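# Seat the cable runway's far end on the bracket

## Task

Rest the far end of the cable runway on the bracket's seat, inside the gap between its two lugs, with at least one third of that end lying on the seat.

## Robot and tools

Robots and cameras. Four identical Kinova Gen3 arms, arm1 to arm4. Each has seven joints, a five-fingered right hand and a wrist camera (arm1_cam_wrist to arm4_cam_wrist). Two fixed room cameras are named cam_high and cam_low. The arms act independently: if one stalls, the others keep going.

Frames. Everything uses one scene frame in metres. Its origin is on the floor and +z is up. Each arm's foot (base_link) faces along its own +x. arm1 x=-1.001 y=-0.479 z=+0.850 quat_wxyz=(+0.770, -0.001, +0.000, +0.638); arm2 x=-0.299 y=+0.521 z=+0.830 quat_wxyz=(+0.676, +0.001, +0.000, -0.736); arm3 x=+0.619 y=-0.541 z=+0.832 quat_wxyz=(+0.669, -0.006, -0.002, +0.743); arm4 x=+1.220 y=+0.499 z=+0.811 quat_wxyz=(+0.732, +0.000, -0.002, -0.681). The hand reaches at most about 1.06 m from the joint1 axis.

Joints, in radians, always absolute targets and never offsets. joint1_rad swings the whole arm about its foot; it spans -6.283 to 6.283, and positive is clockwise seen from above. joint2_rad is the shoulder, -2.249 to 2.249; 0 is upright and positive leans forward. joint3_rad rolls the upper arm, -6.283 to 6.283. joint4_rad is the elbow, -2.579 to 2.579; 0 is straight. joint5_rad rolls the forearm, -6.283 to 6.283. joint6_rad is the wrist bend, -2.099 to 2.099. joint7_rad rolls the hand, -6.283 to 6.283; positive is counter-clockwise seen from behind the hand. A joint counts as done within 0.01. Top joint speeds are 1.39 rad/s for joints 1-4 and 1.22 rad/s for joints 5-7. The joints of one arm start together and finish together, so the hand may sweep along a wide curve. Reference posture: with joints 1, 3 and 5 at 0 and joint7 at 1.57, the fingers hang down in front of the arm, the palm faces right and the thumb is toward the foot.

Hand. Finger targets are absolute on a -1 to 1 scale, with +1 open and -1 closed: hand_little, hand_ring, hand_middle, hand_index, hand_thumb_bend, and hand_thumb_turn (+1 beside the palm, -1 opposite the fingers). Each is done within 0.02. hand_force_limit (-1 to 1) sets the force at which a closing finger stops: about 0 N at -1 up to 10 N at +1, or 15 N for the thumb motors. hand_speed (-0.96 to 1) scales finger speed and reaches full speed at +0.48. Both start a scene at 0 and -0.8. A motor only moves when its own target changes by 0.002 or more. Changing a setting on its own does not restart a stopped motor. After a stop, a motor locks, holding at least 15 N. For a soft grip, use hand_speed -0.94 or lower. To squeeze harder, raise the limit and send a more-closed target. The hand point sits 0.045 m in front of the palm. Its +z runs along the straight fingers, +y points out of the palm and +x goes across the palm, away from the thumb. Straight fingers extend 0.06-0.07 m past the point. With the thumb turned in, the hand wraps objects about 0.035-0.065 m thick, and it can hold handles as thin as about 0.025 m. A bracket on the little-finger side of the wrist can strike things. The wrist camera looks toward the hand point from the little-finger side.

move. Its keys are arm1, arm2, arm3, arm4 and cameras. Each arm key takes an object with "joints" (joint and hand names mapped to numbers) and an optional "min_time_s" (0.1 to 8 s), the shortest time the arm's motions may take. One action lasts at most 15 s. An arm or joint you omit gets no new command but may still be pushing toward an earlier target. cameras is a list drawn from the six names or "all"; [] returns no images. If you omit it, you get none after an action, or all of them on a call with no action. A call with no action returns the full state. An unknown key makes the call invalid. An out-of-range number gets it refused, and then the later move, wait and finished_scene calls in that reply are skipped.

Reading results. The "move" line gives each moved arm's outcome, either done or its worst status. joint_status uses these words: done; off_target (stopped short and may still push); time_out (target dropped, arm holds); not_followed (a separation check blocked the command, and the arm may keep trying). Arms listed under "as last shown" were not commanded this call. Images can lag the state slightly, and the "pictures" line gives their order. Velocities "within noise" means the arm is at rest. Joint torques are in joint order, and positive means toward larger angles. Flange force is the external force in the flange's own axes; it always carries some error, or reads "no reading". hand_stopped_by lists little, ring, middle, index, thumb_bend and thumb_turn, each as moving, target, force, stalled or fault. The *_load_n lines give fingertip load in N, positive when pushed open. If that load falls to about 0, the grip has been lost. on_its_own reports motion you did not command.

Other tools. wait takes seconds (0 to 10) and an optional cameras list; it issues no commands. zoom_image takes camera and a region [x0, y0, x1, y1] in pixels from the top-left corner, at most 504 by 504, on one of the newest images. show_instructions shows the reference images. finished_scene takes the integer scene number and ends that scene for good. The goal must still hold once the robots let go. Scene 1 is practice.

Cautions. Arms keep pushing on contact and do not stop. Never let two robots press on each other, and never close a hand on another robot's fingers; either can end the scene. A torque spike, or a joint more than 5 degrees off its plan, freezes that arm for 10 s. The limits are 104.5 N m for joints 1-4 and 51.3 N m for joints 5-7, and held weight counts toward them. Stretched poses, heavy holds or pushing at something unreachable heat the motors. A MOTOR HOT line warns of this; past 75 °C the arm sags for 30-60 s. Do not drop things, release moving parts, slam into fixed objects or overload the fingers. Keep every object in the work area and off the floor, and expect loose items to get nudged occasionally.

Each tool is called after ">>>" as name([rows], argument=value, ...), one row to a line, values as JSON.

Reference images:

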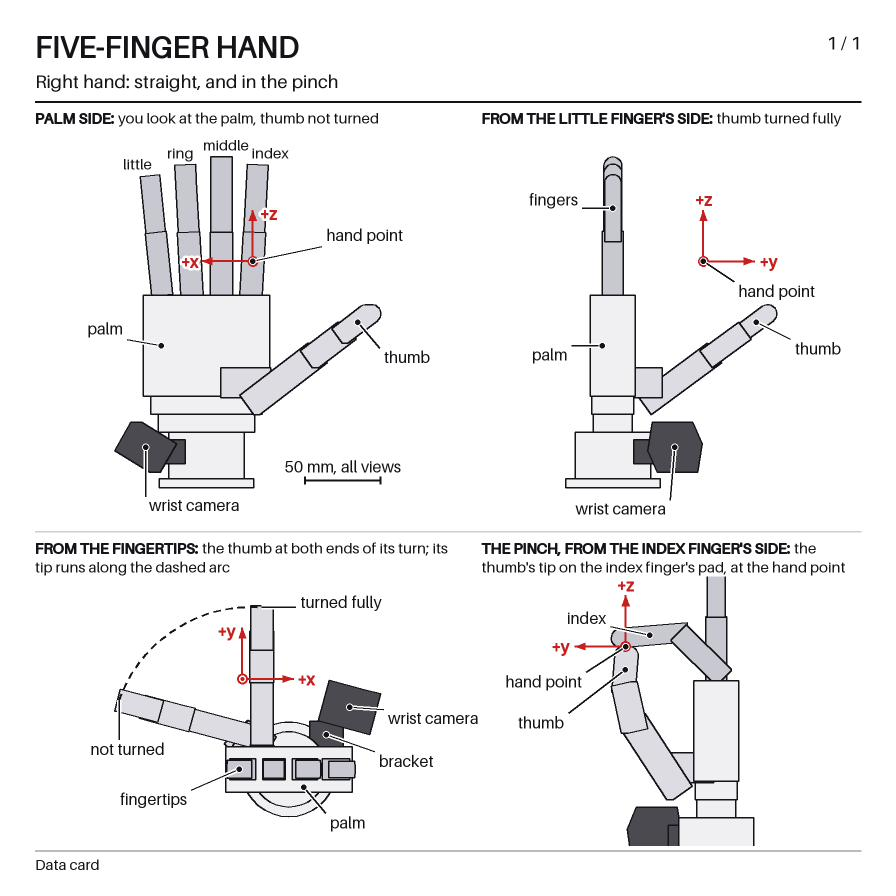

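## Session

>>> move()

>>> zoom_image(camera="cam_high", region=[180, 140, 360, 290])

>>> zoom_image(camera="arm4_cam_wrist", region=[300, 0, 672, 400])

Scene clock: 0.00 s.
Joint torques (N m): no reading
Motor temperatures (°C): arm1=[34 29 27 26 37 39 34] | arm2=[24 27 28 30 33 34 35] | arm3=[33 27 26 29 31 38 43] | arm4=[29 30 24 27 28 35 33]
Flange force (N): no reading
Joint velocities: within noise
arm1.joint_positions: joint1_rad=+0.306 joint2_rad=-0.439 joint3_rad=-0.081 joint4_rad=+1.557 joint5_rad=+0.006 joint6_rad=+1.950 joint7_rad=-1.905 hand_little=+1.000 hand_ring=+1.000 hand_middle=+1.000 hand_index=+1.000 hand_thumb_turn=+1.000 hand_thumb_bend=+1.000 hand_force_limit=+0.000 hand_speed=-0.800
arm1.joint_status: not commanded
arm1.hand_stopped_by: target,target,target,target,target,target
arm1.little_load_n: 0.0
arm1.ring_load_n: 0.0
arm1.middle_load_n: 0.5
arm1.index_load_n: 0.0
arm1.thumb_bend_load_n: 0.0
arm1.thumb_turn_load_n: 0.0
arm1.hand: x=-0.9545 y=-0.3069 z=+1.3334 quat_wxyz=(-0.041, +0.396, -0.917, -0.009) (m; scene frame)
arm2.joint_positions: joint1_rad=+0.284 joint2_rad=-0.401 joint3_rad=-0.044 joint4_rad=+1.562 joint5_rad=-0.033 joint6_rad=+1.972 joint7_rad=-2.010 hand_little=+1.000 hand_ring=+1.000 hand_middle=+1.000 hand_index=+1.000 hand_thumb_turn=+1.000 hand_thumb_bend=+1.000 hand_force_limit=+0.000 hand_speed=-0.800
arm2.joint_status: not commanded
arm2.hand_stopped_by: target,target,target,target,target,target
arm2.little_load_n: 0.0
arm2.ring_load_n: 0.0
arm2.middle_load_n: 0.0
arm2.index_load_n: 0.0
arm2.thumb_bend_load_n: 0.0
arm2.thumb_turn_load_n: 0.0
arm2.hand: x=-0.3291 y=+0.3409 z=+1.3063 quat_wxyz=(-0.008, -0.918, -0.397, -0.003) (m; scene frame)
arm3.joint_positions: joint1_rad=-0.425 joint2_rad=-0.422 joint3_rad=-0.072 joint4_rad=+1.573 joint5_rad=+0.017 joint6_rad=+2.053 joint7_rad=-1.701 hand_little=+1.000 hand_ring=+1.000 hand_middle=+1.000 hand_index=+1.000 hand_thumb_turn=+1.000 hand_thumb_bend=+1.000 hand_force_limit=+0.000 hand_speed=-0.800
arm3.joint_status: not commanded
arm3.hand_stopped_by: target,target,target,target,target,target
arm3.little_load_n: 0.0
arm3.ring_load_n: 0.0
arm3.middle_load_n: 0.0
arm3.index_load_n: 0.0
arm3.thumb_bend_load_n: 0.0
arm3.thumb_turn_load_n: 0.0
arm3.hand: x=+0.5133 y=-0.4464 z=+1.3015 quat_wxyz=(-0.008, +0.848, -0.528, +0.044) (m; scene frame)
arm4.joint_positions: joint1_rad=-0.177 joint2_rad=-0.379 joint3_rad=-0.059 joint4_rad=+1.529 joint5_rad=-0.053 joint6_rad=+2.028 joint7_rad=-1.774 hand_little=+1.000 hand_ring=+1.000 hand_middle=+1.000 hand_index=+1.000 hand_thumb_turn=+1.000 hand_thumb_bend=+1.000 hand_force_limit=+0.000 hand_speed=-0.800
arm4.joint_status: not commanded
arm4.hand_stopped_by: target,target,target,target,target,target
arm4.little_load_n: 0.0
arm4.ring_load_n: 0.0
arm4.middle_load_n: 0.0
arm4.index_load_n: 0.0
arm4.thumb_bend_load_n: 0.0
arm4.thumb_turn_load_n: 0.0
arm4.hand: x=+1.3125 y=+0.3618 z=+1.2944 quat_wxyz=(+0.007, -0.663, -0.749, -0.021) (m; scene frame)
pictures: arm1_cam_wrist, arm2_cam_wrist, arm3_cam_wrist, arm4_cam_wrist, cam_high, cam_low
Images, in order (width x height): arm1_cam_wrist 672x504, arm2_cam_wrist 672x504, arm3_cam_wrist 672x504, arm4_cam_wrist 672x504, cam_high 672x504, cam_low 672x504.

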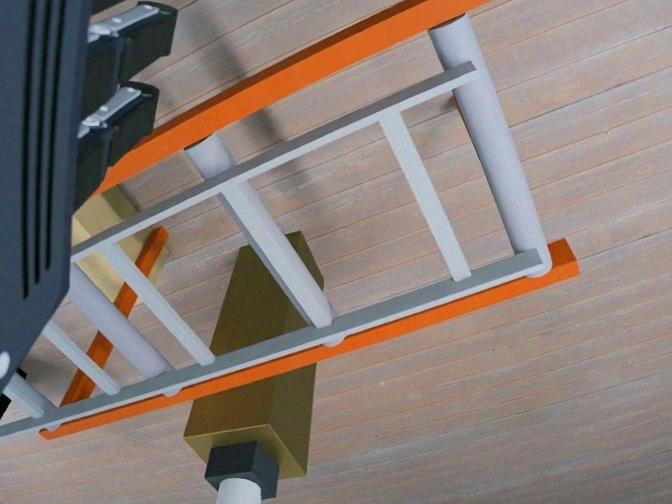

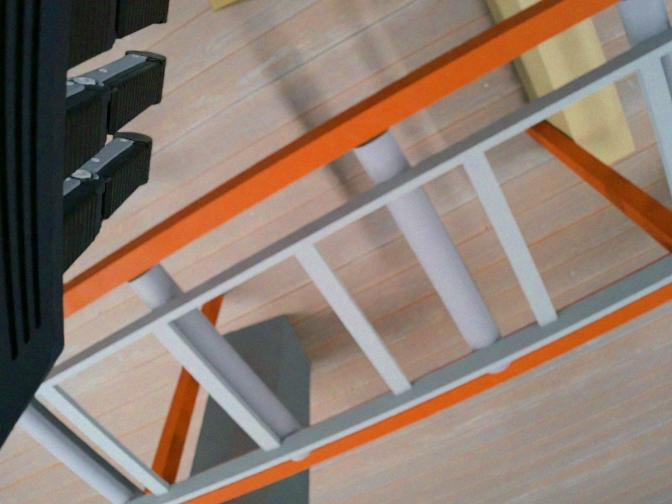

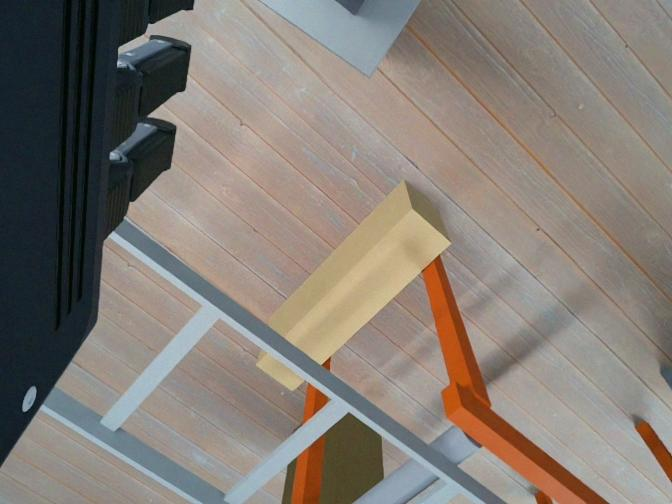

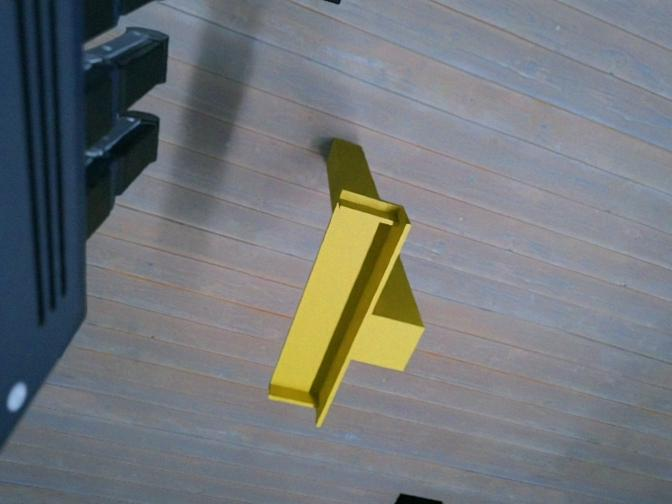

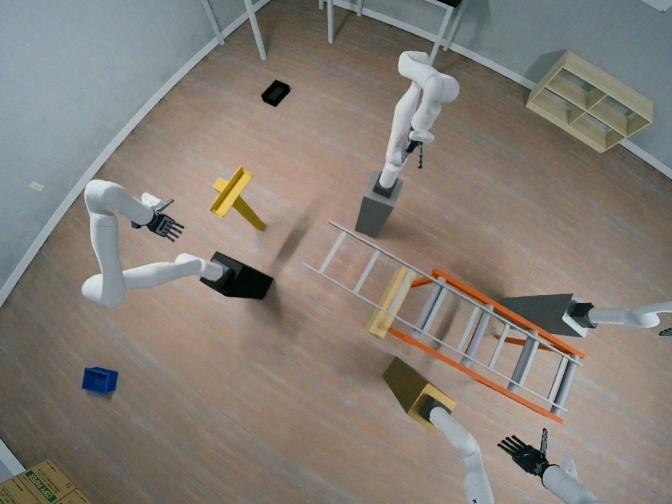

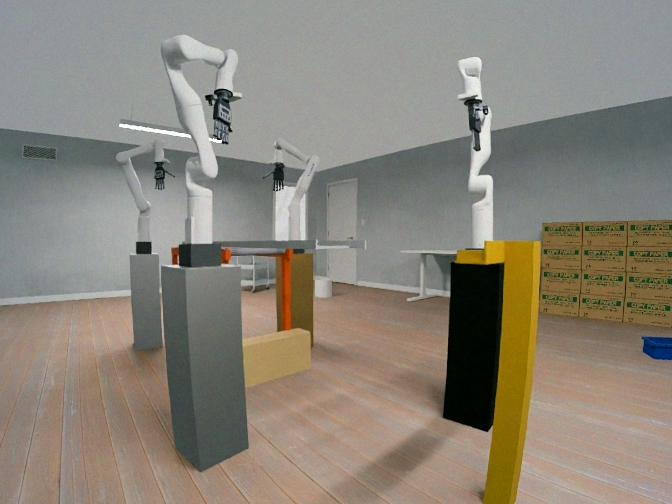

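Scaled by 2.800 from the camera's 672x504 image, which has a finer 960x720 frame.

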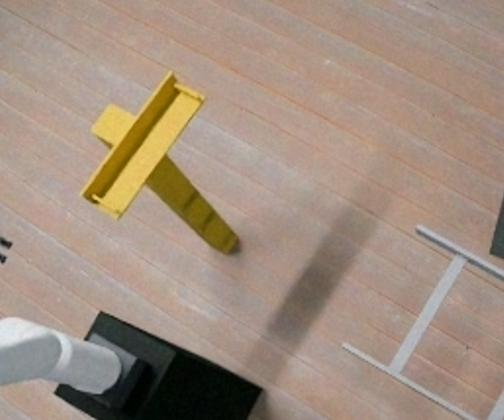

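Scaled by 1.260 from the camera's 672x504 image, which has a finer 960x720 frame.

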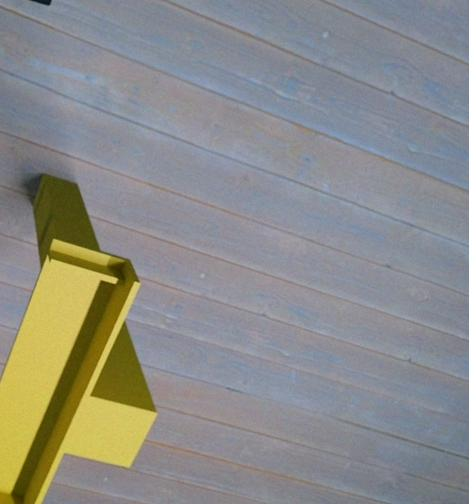

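>>> zoom_image(camera="cam_low", region=[240, 220, 380, 300])

>>> zoom_image(camera="cam_low", region=[430, 220, 550, 300])

>>> zoom_image(camera="arm3_cam_wrist", region=[40, 150, 500, 504])

>>> zoom_image(camera="arm4_cam_wrist", region=[240, 170, 440, 440])

Scaled by 3.600 from the camera's 672x504 image, which has a finer 960x720 frame.

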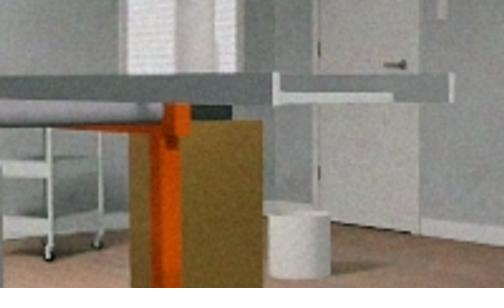

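Scaled by 4.200 from the camera's 672x504 image, which has a finer 960x720 frame.

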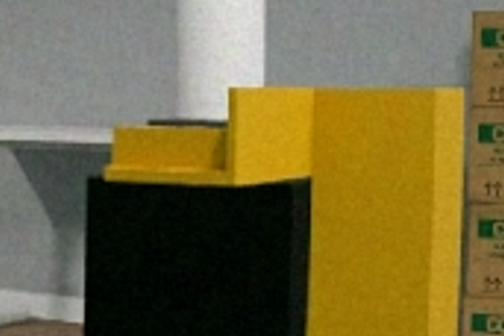

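Scaled by 1.096 from the camera's 672x504 image, which has a finer 960x720 frame.

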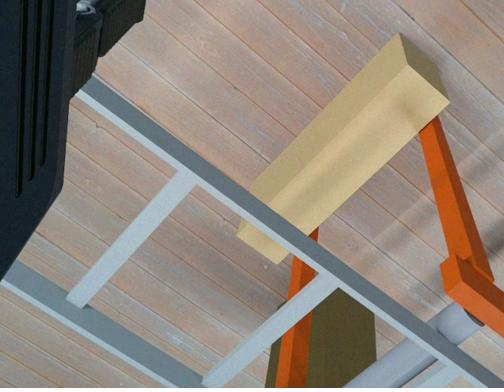

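Scaled by 1.867 from the camera's 672x504 image, which has a finer 960x720 frame.

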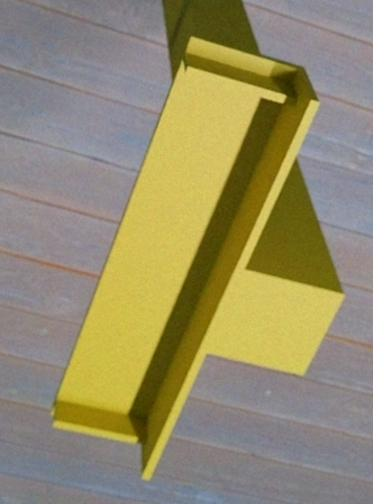

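>>> move(arm3={"joints":{"joint1_rad":-0.2821,"joint2_rad":0.851,"joint3_rad":0,"joint4_rad":1.0523,"joint5_rad":0,"joint6_rad":1.2383,"joint7_rad":1.2109,"hand_speed":0,"hand_thumb_turn":-1,"hand_thumb_bend":0.4,"hand_force_limit":-0.6},"min_time_s":3}, arm4={"joints":{"joint1_rad":0.8594,"joint2_rad":1.0942,"joint3_rad":0,"joint4_rad":0.4841,"joint5_rad":0,"joint6_rad":1.5633,"joint7_rad":-0.7566,"hand_speed":0,"hand_thumb_turn":-1,"hand_thumb_bend":0.4,"hand_force_limit":-0.6},"min_time_s":3}, cameras=["arm3_cam_wrist", "arm4_cam_wrist"])

Scene clock: 8.67 s.
Joint torques (N m): arm1=[1.16 1.42 2.56 -8.01 0.19 0.01 0.21] | arm2=[-1.27 -0.81 -0.05 -7.47 -0.2 -0.11 0.07] | arm3=[-2.28 -22.14 0.17 -6.71 0.14 -0.01 0.41] | arm4=[-1.26 -25.48 -0.69 -7.59 -0.1 0.15 0.22]
Motor temperatures (°C): arm1=[34 29 27 26 37 39 34] | arm2=[24 27 28 30 33 34 35] | arm3=[33 27 26 29 31 38 43] | arm4=[29 30 24 27 28 35 33]
Flange force (N): arm1=[4.4 7.7 3.2] | arm2=[-1.2 0.7 -0.5] | arm3=[5.9 1.5 -1.5] | arm4=no reading
move: arm3 done; arm4 done
Joint velocities: within noise
arm1, arm2: as last shown
arm1.middle_load_n: 0.0
arm1.index_load_n: 0.5
arm3.joint_positions: joint1_rad=-0.282 joint2_rad=+0.851 joint3_rad=+0.000 joint4_rad=+1.052 joint5_rad=+0.000 joint6_rad=+1.238 joint7_rad=+1.211 hand_little=+1.000 hand_ring=+1.000 hand_middle=+1.000 hand_index=+1.000 hand_thumb_turn=-1.000 hand_thumb_bend=+0.400 hand_force_limit=-0.600 hand_speed=+0.000
arm3.joint_status: all done
arm3.hand_stopped_by: target,target,target,target,target,target
arm3.little_load_n: 0.0
arm3.ring_load_n: 0.0
arm3.middle_load_n: 0.0
arm3.index_load_n: 0.0
arm3.thumb_bend_load_n: -0.5
arm3.thumb_turn_load_n: 0.0
arm3.hand: x=+0.4699 y=+0.0077 z=+0.9652 quat_wxyz=(+0.006, +0.697, +0.717, +0.002) (m; scene frame)
arm4.joint_positions: joint1_rad=+0.859 joint2_rad=+1.094 joint3_rad=+0.000 joint4_rad=+0.484 joint5_rad=+0.000 joint6_rad=+1.563 joint7_rad=-0.757 hand_little=+1.000 hand_ring=+1.000 hand_middle=+1.000 hand_index=+1.000 hand_thumb_turn=-1.000 hand_thumb_bend=+0.400 hand_force_limit=-0.600 hand_speed=+0.000
arm4.joint_status: all done
arm4.hand_stopped_by: target,target,target,target,target,target
arm4.little_load_n: 0.5
arm4.ring_load_n: 0.0
arm4.middle_load_n: 0.0
arm4.index_load_n: 0.0
arm4.thumb_bend_load_n: 0.0
arm4.thumb_turn_load_n: 0.0
arm4.hand: x=+0.7750 y=+0.0025 z=+0.9645 quat_wxyz=(-0.002, -0.698, -0.716, +0.000) (m; scene frame)
pictures: arm3_cam_wrist, arm4_cam_wrist
Images, in order (width x height): arm3_cam_wrist 672x504, arm4_cam_wrist 672x504.

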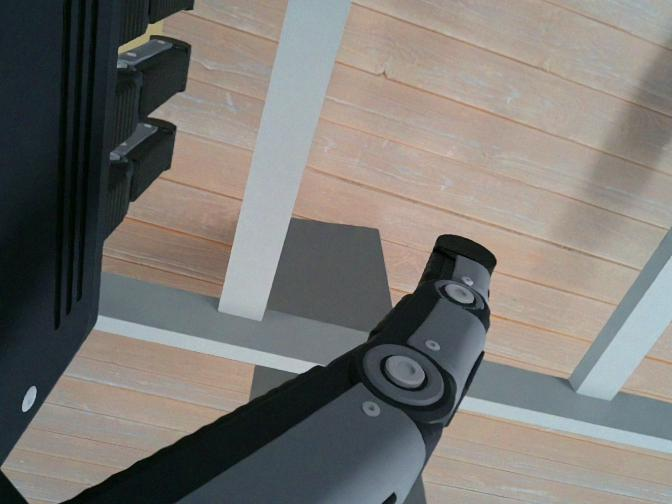

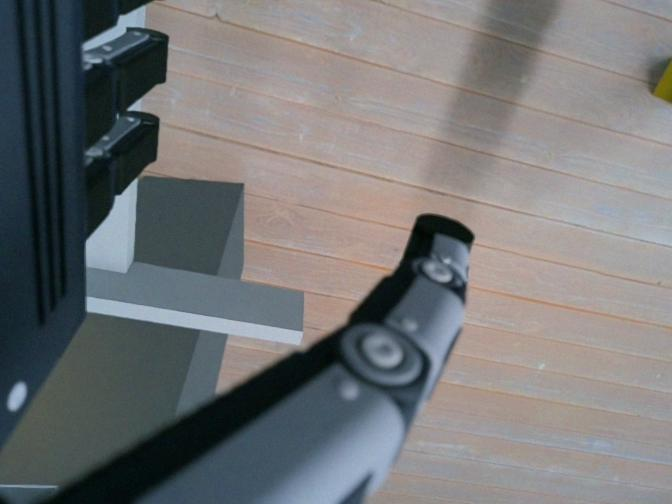

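>>> move(arm3={"joints":{"joint1_rad":-0.2778,"joint2_rad":1.0437,"joint4_rad":1.1556,"joint6_rad":0.9423,"joint7_rad":1.2152},"min_time_s":1.8}, cameras=["arm3_cam_wrist"])

>>> move(arm3={"joints":{"hand_speed":-0.8,"hand_little":-0.2,"hand_ring":-0.2,"hand_middle":-0.2,"hand_index":-0.2,"hand_thumb_bend":-0.2}}, cameras=["arm3_cam_wrist"])

Scene clock: 12.50 s.
Joint torques (N m): arm1=[1.17 1.41 2.56 -7.97 0.22 0 0.22] | arm2=[-1.12 -0.88 0.01 -7.43 -0.2 -0.16 0.12] | arm3=[-2.23 -22.99 0.31 -5.5 0.09 0.06 0.45] | arm4=[-1.29 -25.42 -0.73 -7.66 -0.05 0.2 0.27]
Motor temperatures (°C): arm1=[34 29 27 26 37 39 34] | arm2=[24 27 28 30 33 34 35] | arm3=[33 27 26 29 31 38 43] | arm4=[29 30 24 27 28 35 33]
Flange force (N): arm1=[4.4 7.7 3.0] | arm2=[-1.3 1.1 -0.9] | arm3=[5.6 1.6 -0.4] | arm4=no reading
move: arm3 done
Joint velocities: within noise
arm1, arm2: as last shown
arm1.index_load_n: 0.0
arm3.joint_positions: joint1_rad=-0.278 joint2_rad=+1.044 joint3_rad=+0.000 joint4_rad=+1.156 joint5_rad=+0.000 joint6_rad=+0.942 joint7_rad=+1.215 hand_little=+1.000 hand_ring=+1.000 hand_middle=+1.000 hand_index=+1.000 hand_thumb_turn=-1.000 hand_thumb_bend=+0.400 hand_force_limit=-0.600 hand_speed=+0.000
arm3.joint_status: all done
arm3.hand_stopped_by: target,target,target,target,target,target
arm3.little_load_n: 0.0
arm3.ring_load_n: 0.0
arm3.middle_load_n: 0.0
arm3.index_load_n: 0.0
arm3.thumb_bend_load_n: 0.0
arm3.thumb_turn_load_n: 0.0
arm3.hand: x=+0.4724 y=+0.0119 z=+0.8173 quat_wxyz=(+0.006, +0.697, +0.717, +0.002) (m; scene frame)
arm4.joint_positions: joint1_rad=+0.859 joint2_rad=+1.094 joint3_rad=+0.000 joint4_rad=+0.484 joint5_rad=+0.000 joint6_rad=+1.563 joint7_rad=-0.757 hand_little=+1.000 hand_ring=+1.000 hand_middle=+1.000 hand_index=+1.000 hand_thumb_turn=-1.000 hand_thumb_bend=+0.400 hand_force_limit=-0.600 hand_speed=+0.000
arm4.joint_status: not commanded
arm4.hand_stopped_by: target,target,target,target,target,target
arm4.little_load_n: 0.0
arm4.ring_load_n: 0.0
arm4.middle_load_n: 0.0
arm4.index_load_n: 0.0
arm4.thumb_bend_load_n: 0.0
arm4.thumb_turn_load_n: 0.0
arm4.hand: x=+0.7750 y=+0.0025 z=+0.9645 quat_wxyz=(-0.002, -0.698, -0.716, +0.000) (m; scene frame)
pictures: arm3_cam_wrist
Images, in order (width x height): arm3_cam_wrist 672x504.

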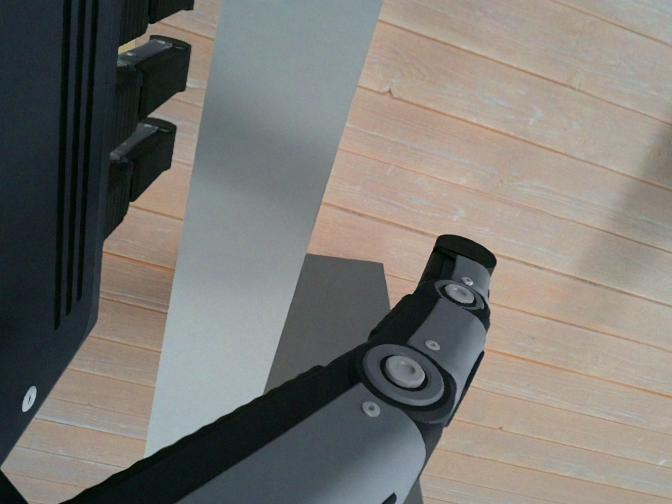

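Scene clock: 14.90 s.
Joint torques (N m): arm1=[1.19 1.44 2.57 -7.95 0.18 0.01 0.23] | arm2=[-1.14 -0.85 0.06 -7.44 -0.23 -0.14 -0.01] | arm3=[-2.66 -25.75 -0.06 -6.2 -0.34 0.31 -0.01] | arm4=[-1.27 -25.51 -0.7 -7.68 -0.1 0.15 0.3]
Motor temperatures (°C): arm1=[34 29 27 26 37 39 34] | arm2=[24 27 28 30 33 34 35] | arm3=[33 27 26 29 31 38 43] | arm4=[29 30 24 27 28 35 33]
Flange force (N): arm1=[4.4 7.7 3.0] | arm2=[-1.3 0.8 -0.7] | arm3=[7.5 2.5 4.4] | arm4=no reading
move: arm3 off_target
Joint velocities: within noise
arm1, arm2: as last shown
arm3.joint_positions: joint1_rad=-0.278 joint2_rad=+1.044 joint3_rad=+0.000 joint4_rad=+1.156 joint5_rad=+0.000 joint6_rad=+0.942 joint7_rad=+1.215 hand_little=-0.015 hand_ring=+0.003 hand_middle=+0.041 hand_index=+0.077 hand_thumb_turn=-1.000 hand_thumb_bend=-0.062 hand_force_limit=-0.600 hand_speed=-0.800
arm3.joint_status: hand_little off_target (ended at -0.015, target -0.200); hand_ring off_target (ended at +0.003, target -0.200); hand_middle off_target (ended at +0.041, target -0.200); hand_index off_target (ended at +0.077, target -0.200); hand_thumb_bend off_target (ended at -0.062, target -0.200); the others done
arm3.hand_stopped_by: force,force,force,force,force,target
arm3.little_load_n: 3.5
arm3.ring_load_n: 1.5
arm3.middle_load_n: 0.0
arm3.index_load_n: 0.0
arm3.thumb_bend_load_n: 12.5
arm3.thumb_turn_load_n: 0.5
arm3.hand: x=+0.4725 y=+0.0119 z=+0.8172 quat_wxyz=(+0.006, +0.697, +0.717, +0.002) (m; scene frame)
arm4.joint_positions: joint1_rad=+0.859 joint2_rad=+1.094 joint3_rad=+0.000 joint4_rad=+0.484 joint5_rad=+0.000 joint6_rad=+1.563 joint7_rad=-0.757 hand_little=+1.000 hand_ring=+1.000 hand_middle=+1.000 hand_index=+1.000 hand_thumb_turn=-1.000 hand_thumb_bend=+0.400 hand_force_limit=-0.600 hand_speed=+0.000
arm4.joint_status: not commanded
arm4.hand_stopped_by: target,target,target,target,target,target
arm4.little_load_n: 0.0
arm4.ring_load_n: 0.0
arm4.middle_load_n: 0.0
arm4.index_load_n: 0.0
arm4.thumb_bend_load_n: 0.0
arm4.thumb_turn_load_n: 0.0
arm4.hand: x=+0.7750 y=+0.0025 z=+0.9645 quat_wxyz=(-0.002, -0.698, -0.716, +0.000) (m; scene frame)
pictures: arm3_cam_wrist
Images, in order (width x height): arm3_cam_wrist 672x504.

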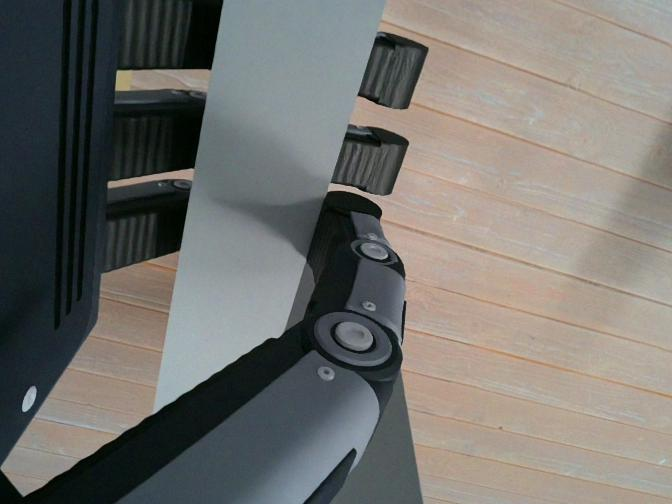

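>>> move(arm3={"joints":{"joint1_rad":-0.1635,"joint2_rad":1.0075,"joint4_rad":1.2474,"joint6_rad":0.8867,"joint7_rad":1.3295},"min_time_s":2.2}, cameras=["arm3_cam_wrist", "arm4_cam_wrist"])

Scene clock: 18.03 s.
Joint torques (N m): arm1=[1.21 1.44 2.58 -7.97 0.2 -0.03 0.22] | arm2=[-1.14 -0.87 -0.08 -7.53 -0.23 -0.13 0.06] | arm3=[-1.99 -27.84 0.67 -6.21 0.01 1.08 0] | arm4=[-1.25 -25.57 -0.64 -7.67 -0.11 0.16 0.26]
Motor temperatures (°C): arm1=[34 29 27 26 37 39 34] | arm2=[24 27 28 30 33 34 35] | arm3=[33 28 26 29 31 38 43] | arm4=[29 30 24 27 28 35 33]
Flange force (N): arm1=[4.5 7.7 2.9] | arm2=[-1.4 0.6 -0.4] | arm3=[8.2 2.1 10.3] | arm4=no reading
move: arm3 done
Joint velocities: within noise
arm1, arm2: as last shown
arm3.joint_positions: joint1_rad=-0.164 joint2_rad=+1.007 joint3_rad=+0.000 joint4_rad=+1.247 joint5_rad=+0.000 joint6_rad=+0.887 joint7_rad=+1.330 hand_little=-0.015 hand_ring=+0.003 hand_middle=+0.041 hand_index=+0.077 hand_thumb_turn=-1.000 hand_thumb_bend=-0.062 hand_force_limit=-0.600 hand_speed=-0.800
arm3.joint_status: all done
arm3.hand_stopped_by: force,force,force,force,force,target
arm3.little_load_n: 3.5
arm3.ring_load_n: 1.5
arm3.middle_load_n: 0.0
arm3.index_load_n: -0.5
arm3.thumb_bend_load_n: 11.5
arm3.thumb_turn_load_n: 1.0
arm3.hand: x=+0.5452 y=+0.0140 z=+0.8173 quat_wxyz=(+0.006, +0.697, +0.717, +0.002) (m; scene frame)
arm4.joint_positions: joint1_rad=+0.859 joint2_rad=+1.094 joint3_rad=+0.000 joint4_rad=+0.484 joint5_rad=+0.000 joint6_rad=+1.563 joint7_rad=-0.757 hand_little=+1.000 hand_ring=+1.000 hand_middle=+1.000 hand_index=+1.000 hand_thumb_turn=-1.000 hand_thumb_bend=+0.400 hand_force_limit=-0.600 hand_speed=+0.000
arm4.joint_status: not commanded
arm4.hand_stopped_by: target,target,target,target,target,target
arm4.little_load_n: 0.0
arm4.ring_load_n: 0.0
arm4.middle_load_n: 0.0
arm4.index_load_n: 0.0
arm4.thumb_bend_load_n: -0.5
arm4.thumb_turn_load_n: 0.0
arm4.hand: x=+0.7750 y=+0.0025 z=+0.9645 quat_wxyz=(-0.002, -0.698, -0.716, +0.000) (m; scene frame)
pictures: arm3_cam_wrist, arm4_cam_wrist
Images, in order (width x height): arm3_cam_wrist 672x504, arm4_cam_wrist 672x504.

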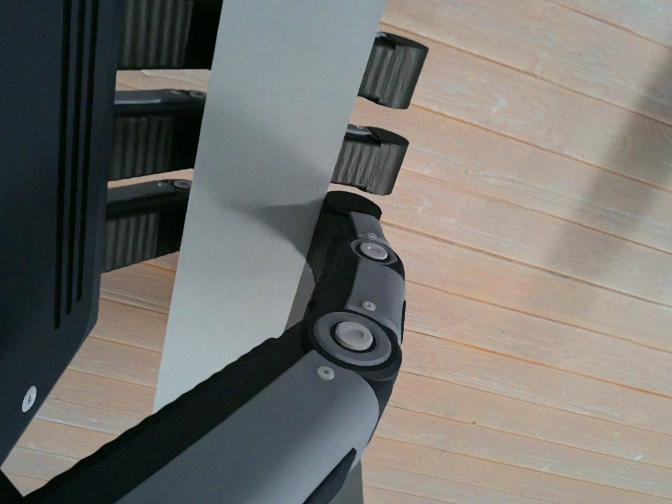

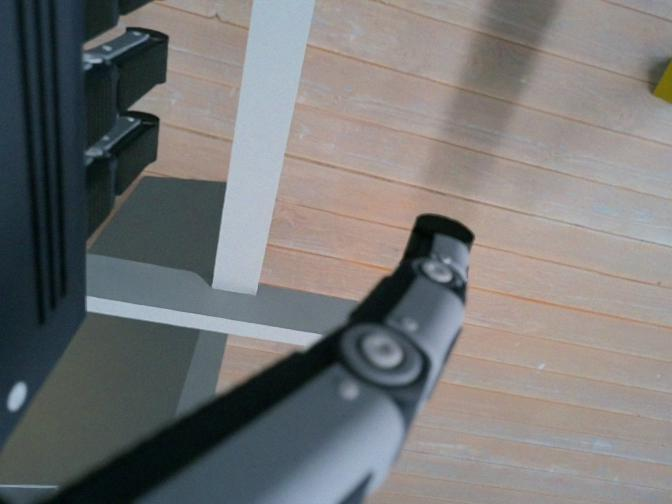

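>>> move(arm4={"joints":{"joint1_rad":0.871,"joint2_rad":1.1981,"joint4_rad":0.7556,"joint6_rad":1.1879,"joint7_rad":-0.745},"min_time_s":1.8}, cameras=["arm4_cam_wrist"])

>>> move(arm4={"joints":{"hand_speed":-0.8,"hand_little":-0.2,"hand_ring":-0.2,"hand_middle":-0.2,"hand_index":-0.2,"hand_thumb_bend":-0.2}}, cameras=["arm4_cam_wrist"])

Scene clock: 21.20 s.
Joint torques (N m): arm1=[1.18 1.42 2.53 -7.93 0.21 -0.02 0.26] | arm2=[-1.15 -0.87 -0.01 -7.51 -0.21 -0.19 0.04] | arm3=[-1.95 -27.9 0.78 -6.17 0.02 1.14 -0.09] | arm4=[-1.25 -25.7 -0.74 -7.04 -0.13 0.19 0.22]
Motor temperatures (°C): arm1=[34 29 27 26 37 39 34] | arm2=[24 27 28 30 33 34 35] | arm3=[33 28 26 29 31 38 43] | arm4=[29 30 24 27 28 35 33]
Flange force (N): arm1=[4.4 7.7 2.8] | arm2=[-1.2 0.8 -0.6] | arm3=[8.3 2.2 10.5] | arm4=[-2.0 -4.6 1.2]
move: arm4 done
Joint velocities: within noise
arm1, arm2, arm3: as last shown
arm3.ring_load_n: 2.0
arm3.middle_load_n: 0.5
arm3.index_load_n: 0.0
arm3.hand: x=+0.5451 y=+0.0139 z=+0.8173 quat_wxyz=(+0.006, +0.697, +0.717, +0.002) (m; scene frame)
arm4.joint_positions: joint1_rad=+0.871 joint2_rad=+1.198 joint3_rad=+0.000 joint4_rad=+0.756 joint5_rad=+0.000 joint6_rad=+1.188 joint7_rad=-0.745 hand_little=+1.000 hand_ring=+1.000 hand_middle=+1.000 hand_index=+1.000 hand_thumb_turn=-1.000 hand_thumb_bend=+0.400 hand_force_limit=-0.600 hand_speed=+0.000
arm4.joint_status: all done
arm4.hand_stopped_by: target,target,target,target,target,target
arm4.little_load_n: 0.0
arm4.ring_load_n: -0.5
arm4.middle_load_n: 0.5
arm4.index_load_n: 0.0
arm4.thumb_bend_load_n: -0.5
arm4.thumb_turn_load_n: 0.0
arm4.hand: x=+0.7735 y=+0.0114 z=+0.8096 quat_wxyz=(-0.002, -0.698, -0.716, +0.000) (m; scene frame)
pictures: arm4_cam_wrist
Images, in order (width x height): arm4_cam_wrist 672x504.

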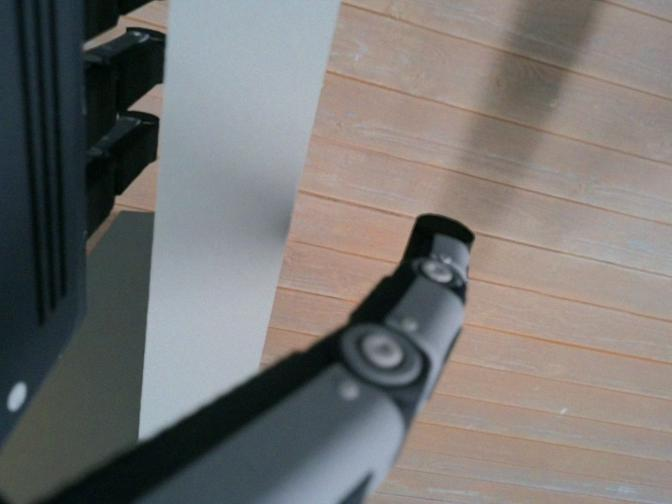

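Scene clock: 23.70 s.
Joint torques (N m): arm1=[1.21 1.46 2.61 -8.01 0.23 0 0.2] | arm2=[-1.09 -0.8 0.01 -7.44 -0.17 -0.11 0] | arm3=[-4.59 -27.49 -1.81 -7.1 -0.94 0.17 0.03] | arm4=[-1.53 -32.61 -0.89 -8.38 -0.43 1.9 0.14]
Motor temperatures (°C): arm1=[34 29 27 26 37 39 34] | arm2=[24 27 28 30 33 34 35] | arm3=[33 28 26 29 31 38 43] | arm4=[29 30 24 27 28 35 33]
Flange force (N): arm1=[4.6 7.8 3.2] | arm2=[-1.3 0.8 -0.6] | arm3=[6.9 6.7 8.3] | arm4=[-4.7 -8.5 13.6]
move: arm4 off_target
Joint velocities: within noise
arm1, arm2, arm3: as last shown
arm3.joint_positions: joint1_rad=-0.163 joint2_rad=+1.007 joint3_rad=+0.000 joint4_rad=+1.247 joint5_rad=+0.000 joint6_rad=+0.887 joint7_rad=+1.330 hand_little=-0.015 hand_ring=+0.003 hand_middle=+0.041 hand_index=+0.077 hand_thumb_turn=-1.000 hand_thumb_bend=-0.062 hand_force_limit=-0.600 hand_speed=-0.800
arm3.little_load_n: 2.5
arm3.ring_load_n: 1.0
arm3.middle_load_n: 0.0
arm3.thumb_bend_load_n: 13.0
arm3.hand: x=+0.5452 y=+0.0139 z=+0.8173 quat_wxyz=(+0.006, +0.697, +0.717, +0.002) (m; scene frame)
arm4.joint_positions: joint1_rad=+0.871 joint2_rad=+1.198 joint3_rad=+0.000 joint4_rad=+0.756 joint5_rad=+0.000 joint6_rad=+1.188 joint7_rad=-0.745 hand_little=-0.164 hand_ring=-0.181 hand_middle=-0.181 hand_index=-0.145 hand_thumb_turn=-1.000 hand_thumb_bend=-0.072 hand_force_limit=-0.600 hand_speed=-0.800
arm4.joint_status: hand_little off_target (ended at -0.164, target -0.200); hand_index off_target (ended at -0.145, target -0.200); hand_thumb_bend off_target (ended at -0.072, target -0.200); the others done
arm4.hand_stopped_by: force,force,force,force,force,target
arm4.little_load_n: 1.0
arm4.ring_load_n: 3.0
arm4.middle_load_n: 3.0
arm4.index_load_n: 0.0
arm4.thumb_bend_load_n: 8.5
arm4.thumb_turn_load_n: 2.0
arm4.hand: x=+0.7735 y=+0.0114 z=+0.8095 quat_wxyz=(-0.002, -0.698, -0.716, +0.000) (m; scene frame)
pictures: arm4_cam_wrist
Images, in order (width x height): arm4_cam_wrist 672x504.

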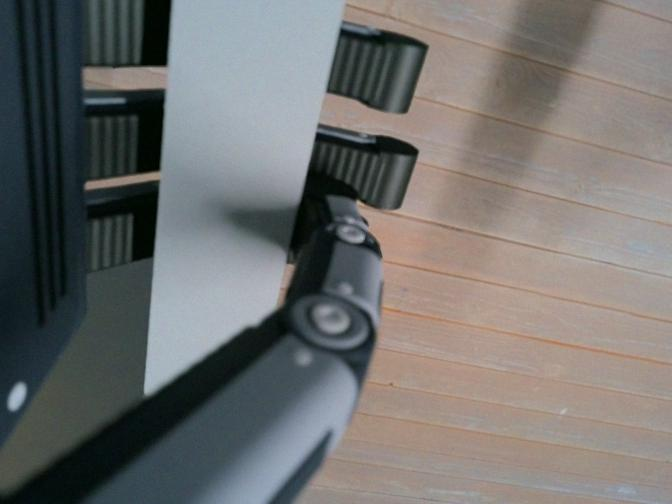

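>>> move(arm3={"joints":{"hand_speed":-0.1,"hand_thumb_bend":1,"hand_little":1,"hand_ring":1,"hand_middle":1,"hand_index":1}})

>>> move(arm3={"joints":{"joint2_rad":0.8113,"joint4_rad":1.1191,"joint6_rad":1.2112},"min_time_s":1.5}, arm4={"joints":{"joint1_rad":0.7303,"joint2_rad":1.0015,"joint4_rad":1.2402,"joint6_rad":0.8999,"joint7_rad":-0.8887},"min_time_s":2.3}, cameras=["arm4_cam_wrist", "arm3_cam_wrist"])

Scene clock: 28.77 s.
Joint torques (N m): arm1=[1.23 1.44 2.55 -7.96 0.2 0.01 0.21] | arm2=[-1.15 -0.77 -0.05 -7.43 -0.22 -0.12 0.09] | arm3=[-2.26 -22.46 0.26 -5.15 0.11 -0.02 0.39] | arm4=[-0.59 -33.67 -0.24 -10.2 -0.11 0.45 0.08]
Motor temperatures (°C): arm1=[34 29 27 26 37 39 34] | arm2=[24 27 28 30 33 34 35] | arm3=[33 28 26 29 31 38 43] | arm4=[29 31 24 27 28 35 33]
Flange force (N): arm1=[4.4 7.6 3.0] | arm2=[-1.2 0.8 -0.7] | arm3=[5.9 2.4 -0.4] | arm4=[-3.0 -4.6 13.2]
move: arm3 done
Joint velocities: within noise
arm1, arm2, arm4: as last shown
arm3.joint_positions: joint1_rad=-0.164 joint2_rad=+1.007 joint3_rad=+0.000 joint4_rad=+1.247 joint5_rad=+0.000 joint6_rad=+0.887 joint7_rad=+1.330 hand_little=+1.000 hand_ring=+1.000 hand_middle=+1.000 hand_index=+1.000 hand_thumb_turn=-1.000 hand_thumb_bend=+1.000 hand_force_limit=-0.600 hand_speed=-0.100
arm3.joint_status: all done
arm3.hand_stopped_by: target,target,target,target,target,target
arm3.little_load_n: 0.0
arm3.ring_load_n: 0.0
arm3.middle_load_n: 0.0
arm3.index_load_n: 0.0
arm3.thumb_bend_load_n: 0.0
arm3.thumb_turn_load_n: 0.0
arm3.hand: x=+0.5451 y=+0.0139 z=+0.8173 quat_wxyz=(+0.006, +0.697, +0.717, +0.002) (m; scene frame)
arm4.ring_load_n: 2.0
arm4.middle_load_n: 2.0
arm4.thumb_bend_load_n: 10.0
arm4.hand: x=+0.7735 y=+0.0114 z=+0.8096 quat_wxyz=(-0.002, -0.698, -0.716, +0.000) (m; scene frame)
pictures: none

Scene clock: 31.40 s.
Joint torques (N m): arm1=[1.22 1.45 2.56 -7.96 0.16 0 0.22] | arm2=[-1.13 -0.94 0.04 -7.45 -0.13 -0.15 -0.01] | arm3=[-2.2 -21.52 0.14 -6.57 0.05 0.03 0.45] | arm4=[-0.07 -24.19 0.34 -5.47 0.4 1.11 0.27]
Motor temperatures (°C): arm1=[34 29 27 26 37 39 34] | arm2=[24 27 28 30 33 34 35] | arm3=[33 28 26 29 31 38 43] | arm4=[29 31 24 27 28 35 33]
Flange force (N): arm1=[4.4 7.6 3.0] | arm2=[-1.4 1.0 -0.8] | arm3=[5.5 2.1 -1.5] | arm4=[-3.9 -3.0 5.2]
move: arm3 done; arm4 done
Joint velocities: within noise
arm1.joint_positions: joint1_rad=+0.306 joint2_rad=-0.439 joint3_rad=-0.081 joint4_rad=+1.557 joint5_rad=+0.006 joint6_rad=+1.950 joint7_rad=-1.905 hand_little=+1.000 hand_ring=+1.000 hand_middle=+1.000 hand_index=+1.000 hand_thumb_turn=+1.000 hand_thumb_bend=+1.000 hand_force_limit=+0.000 hand_speed=-0.800
arm1.joint_status: not commanded
arm1.hand_stopped_by: target,target,target,target,target,target
arm1.little_load_n: 0.0
arm1.ring_load_n: 0.0
arm1.middle_load_n: 0.0
arm1.index_load_n: 0.0
arm1.thumb_bend_load_n: 0.0
arm1.thumb_turn_load_n: 0.0
arm1.hand: x=-0.9545 y=-0.3069 z=+1.3334 quat_wxyz=(-0.041, +0.396, -0.917, -0.009) (m; scene frame)
arm2.joint_positions: joint1_rad=+0.284 joint2_rad=-0.401 joint3_rad=-0.044 joint4_rad=+1.562 joint5_rad=-0.033 joint6_rad=+1.972 joint7_rad=-2.010 hand_little=+1.000 hand_ring=+1.000 hand_middle=+1.000 hand_index=+1.000 hand_thumb_turn=+1.000 hand_thumb_bend=+1.000 hand_force_limit=+0.000 hand_speed=-0.800
arm2.joint_status: not commanded
arm2.hand_stopped_by: target,target,target,target,target,target
arm2.little_load_n: 0.0
arm2.ring_load_n: 0.0
arm2.middle_load_n: 0.0
arm2.index_load_n: 0.0
arm2.thumb_bend_load_n: 0.0
arm2.thumb_turn_load_n: 0.0
arm2.hand: x=-0.3291 y=+0.3409 z=+1.3063 quat_wxyz=(-0.008, -0.918, -0.397, -0.003) (m; scene frame)
arm3.joint_positions: joint1_rad=-0.164 joint2_rad=+0.811 joint3_rad=+0.000 joint4_rad=+1.119 joint5_rad=+0.000 joint6_rad=+1.211 joint7_rad=+1.330 hand_little=+1.000 hand_ring=+1.000 hand_middle=+1.000 hand_index=+1.000 hand_thumb_turn=-1.000 hand_thumb_bend=+1.000 hand_force_limit=-0.600 hand_speed=-0.100
arm3.joint_status: all done
arm3.hand_stopped_by: target,target,target,target,target,target
arm3.little_load_n: 0.0
arm3.ring_load_n: 0.0
arm3.middle_load_n: 0.0
arm3.index_load_n: 0.0
arm3.thumb_bend_load_n: 0.0
arm3.thumb_turn_load_n: 0.0
arm3.hand: x=+0.5434 y=+0.0148 z=+0.9704 quat_wxyz=(+0.006, +0.697, +0.717, +0.002) (m; scene frame)
arm4.joint_positions: joint1_rad=+0.730 joint2_rad=+1.001 joint3_rad=+0.000 joint4_rad=+1.240 joint5_rad=+0.000 joint6_rad=+0.900 joint7_rad=-0.889 hand_little=-0.164 hand_ring=-0.182 hand_middle=-0.182 hand_index=-0.145 hand_thumb_turn=-1.000 hand_thumb_bend=-0.073 hand_force_limit=-0.600 hand_speed=-0.800
arm4.joint_status: all done
arm4.hand_stopped_by: force,force,force,force,force,target
arm4.little_load_n: 0.0
arm4.ring_load_n: 1.0
arm4.middle_load_n: 0.5
arm4.index_load_n: 0.0
arm4.thumb_bend_load_n: 5.0
arm4.thumb_turn_load_n: 2.5
arm4.hand: x=+0.8935 y=+0.0101 z=+0.8056 quat_wxyz=(-0.002, -0.699, -0.715, +0.000) (m; scene frame)
pictures: arm3_cam_wrist, arm4_cam_wrist
Images, in order (width x height): arm3_cam_wrist 672x504, arm4_cam_wrist 672x504.

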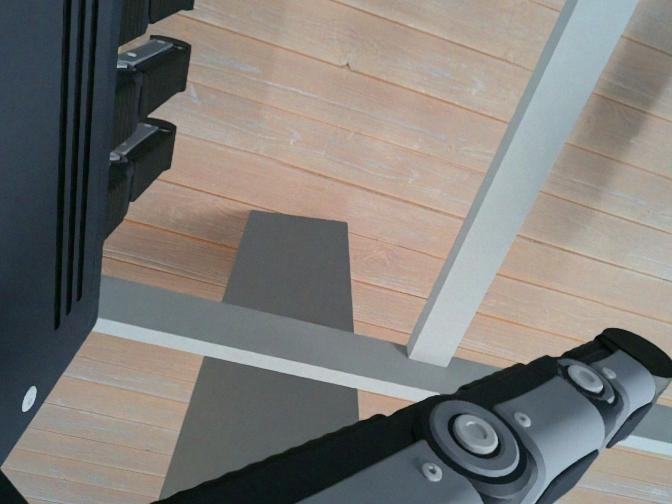

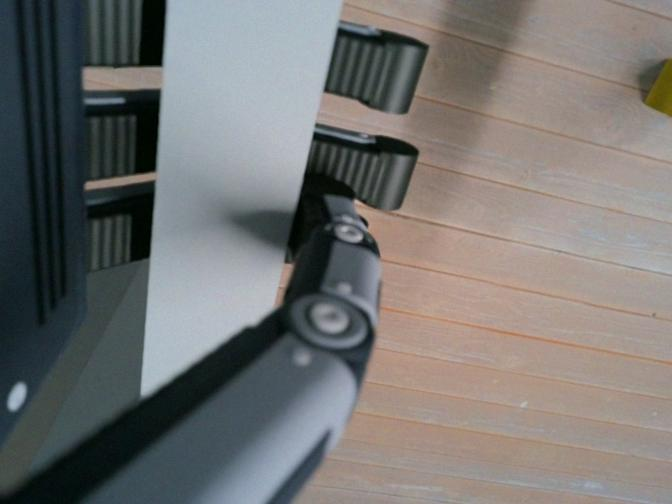

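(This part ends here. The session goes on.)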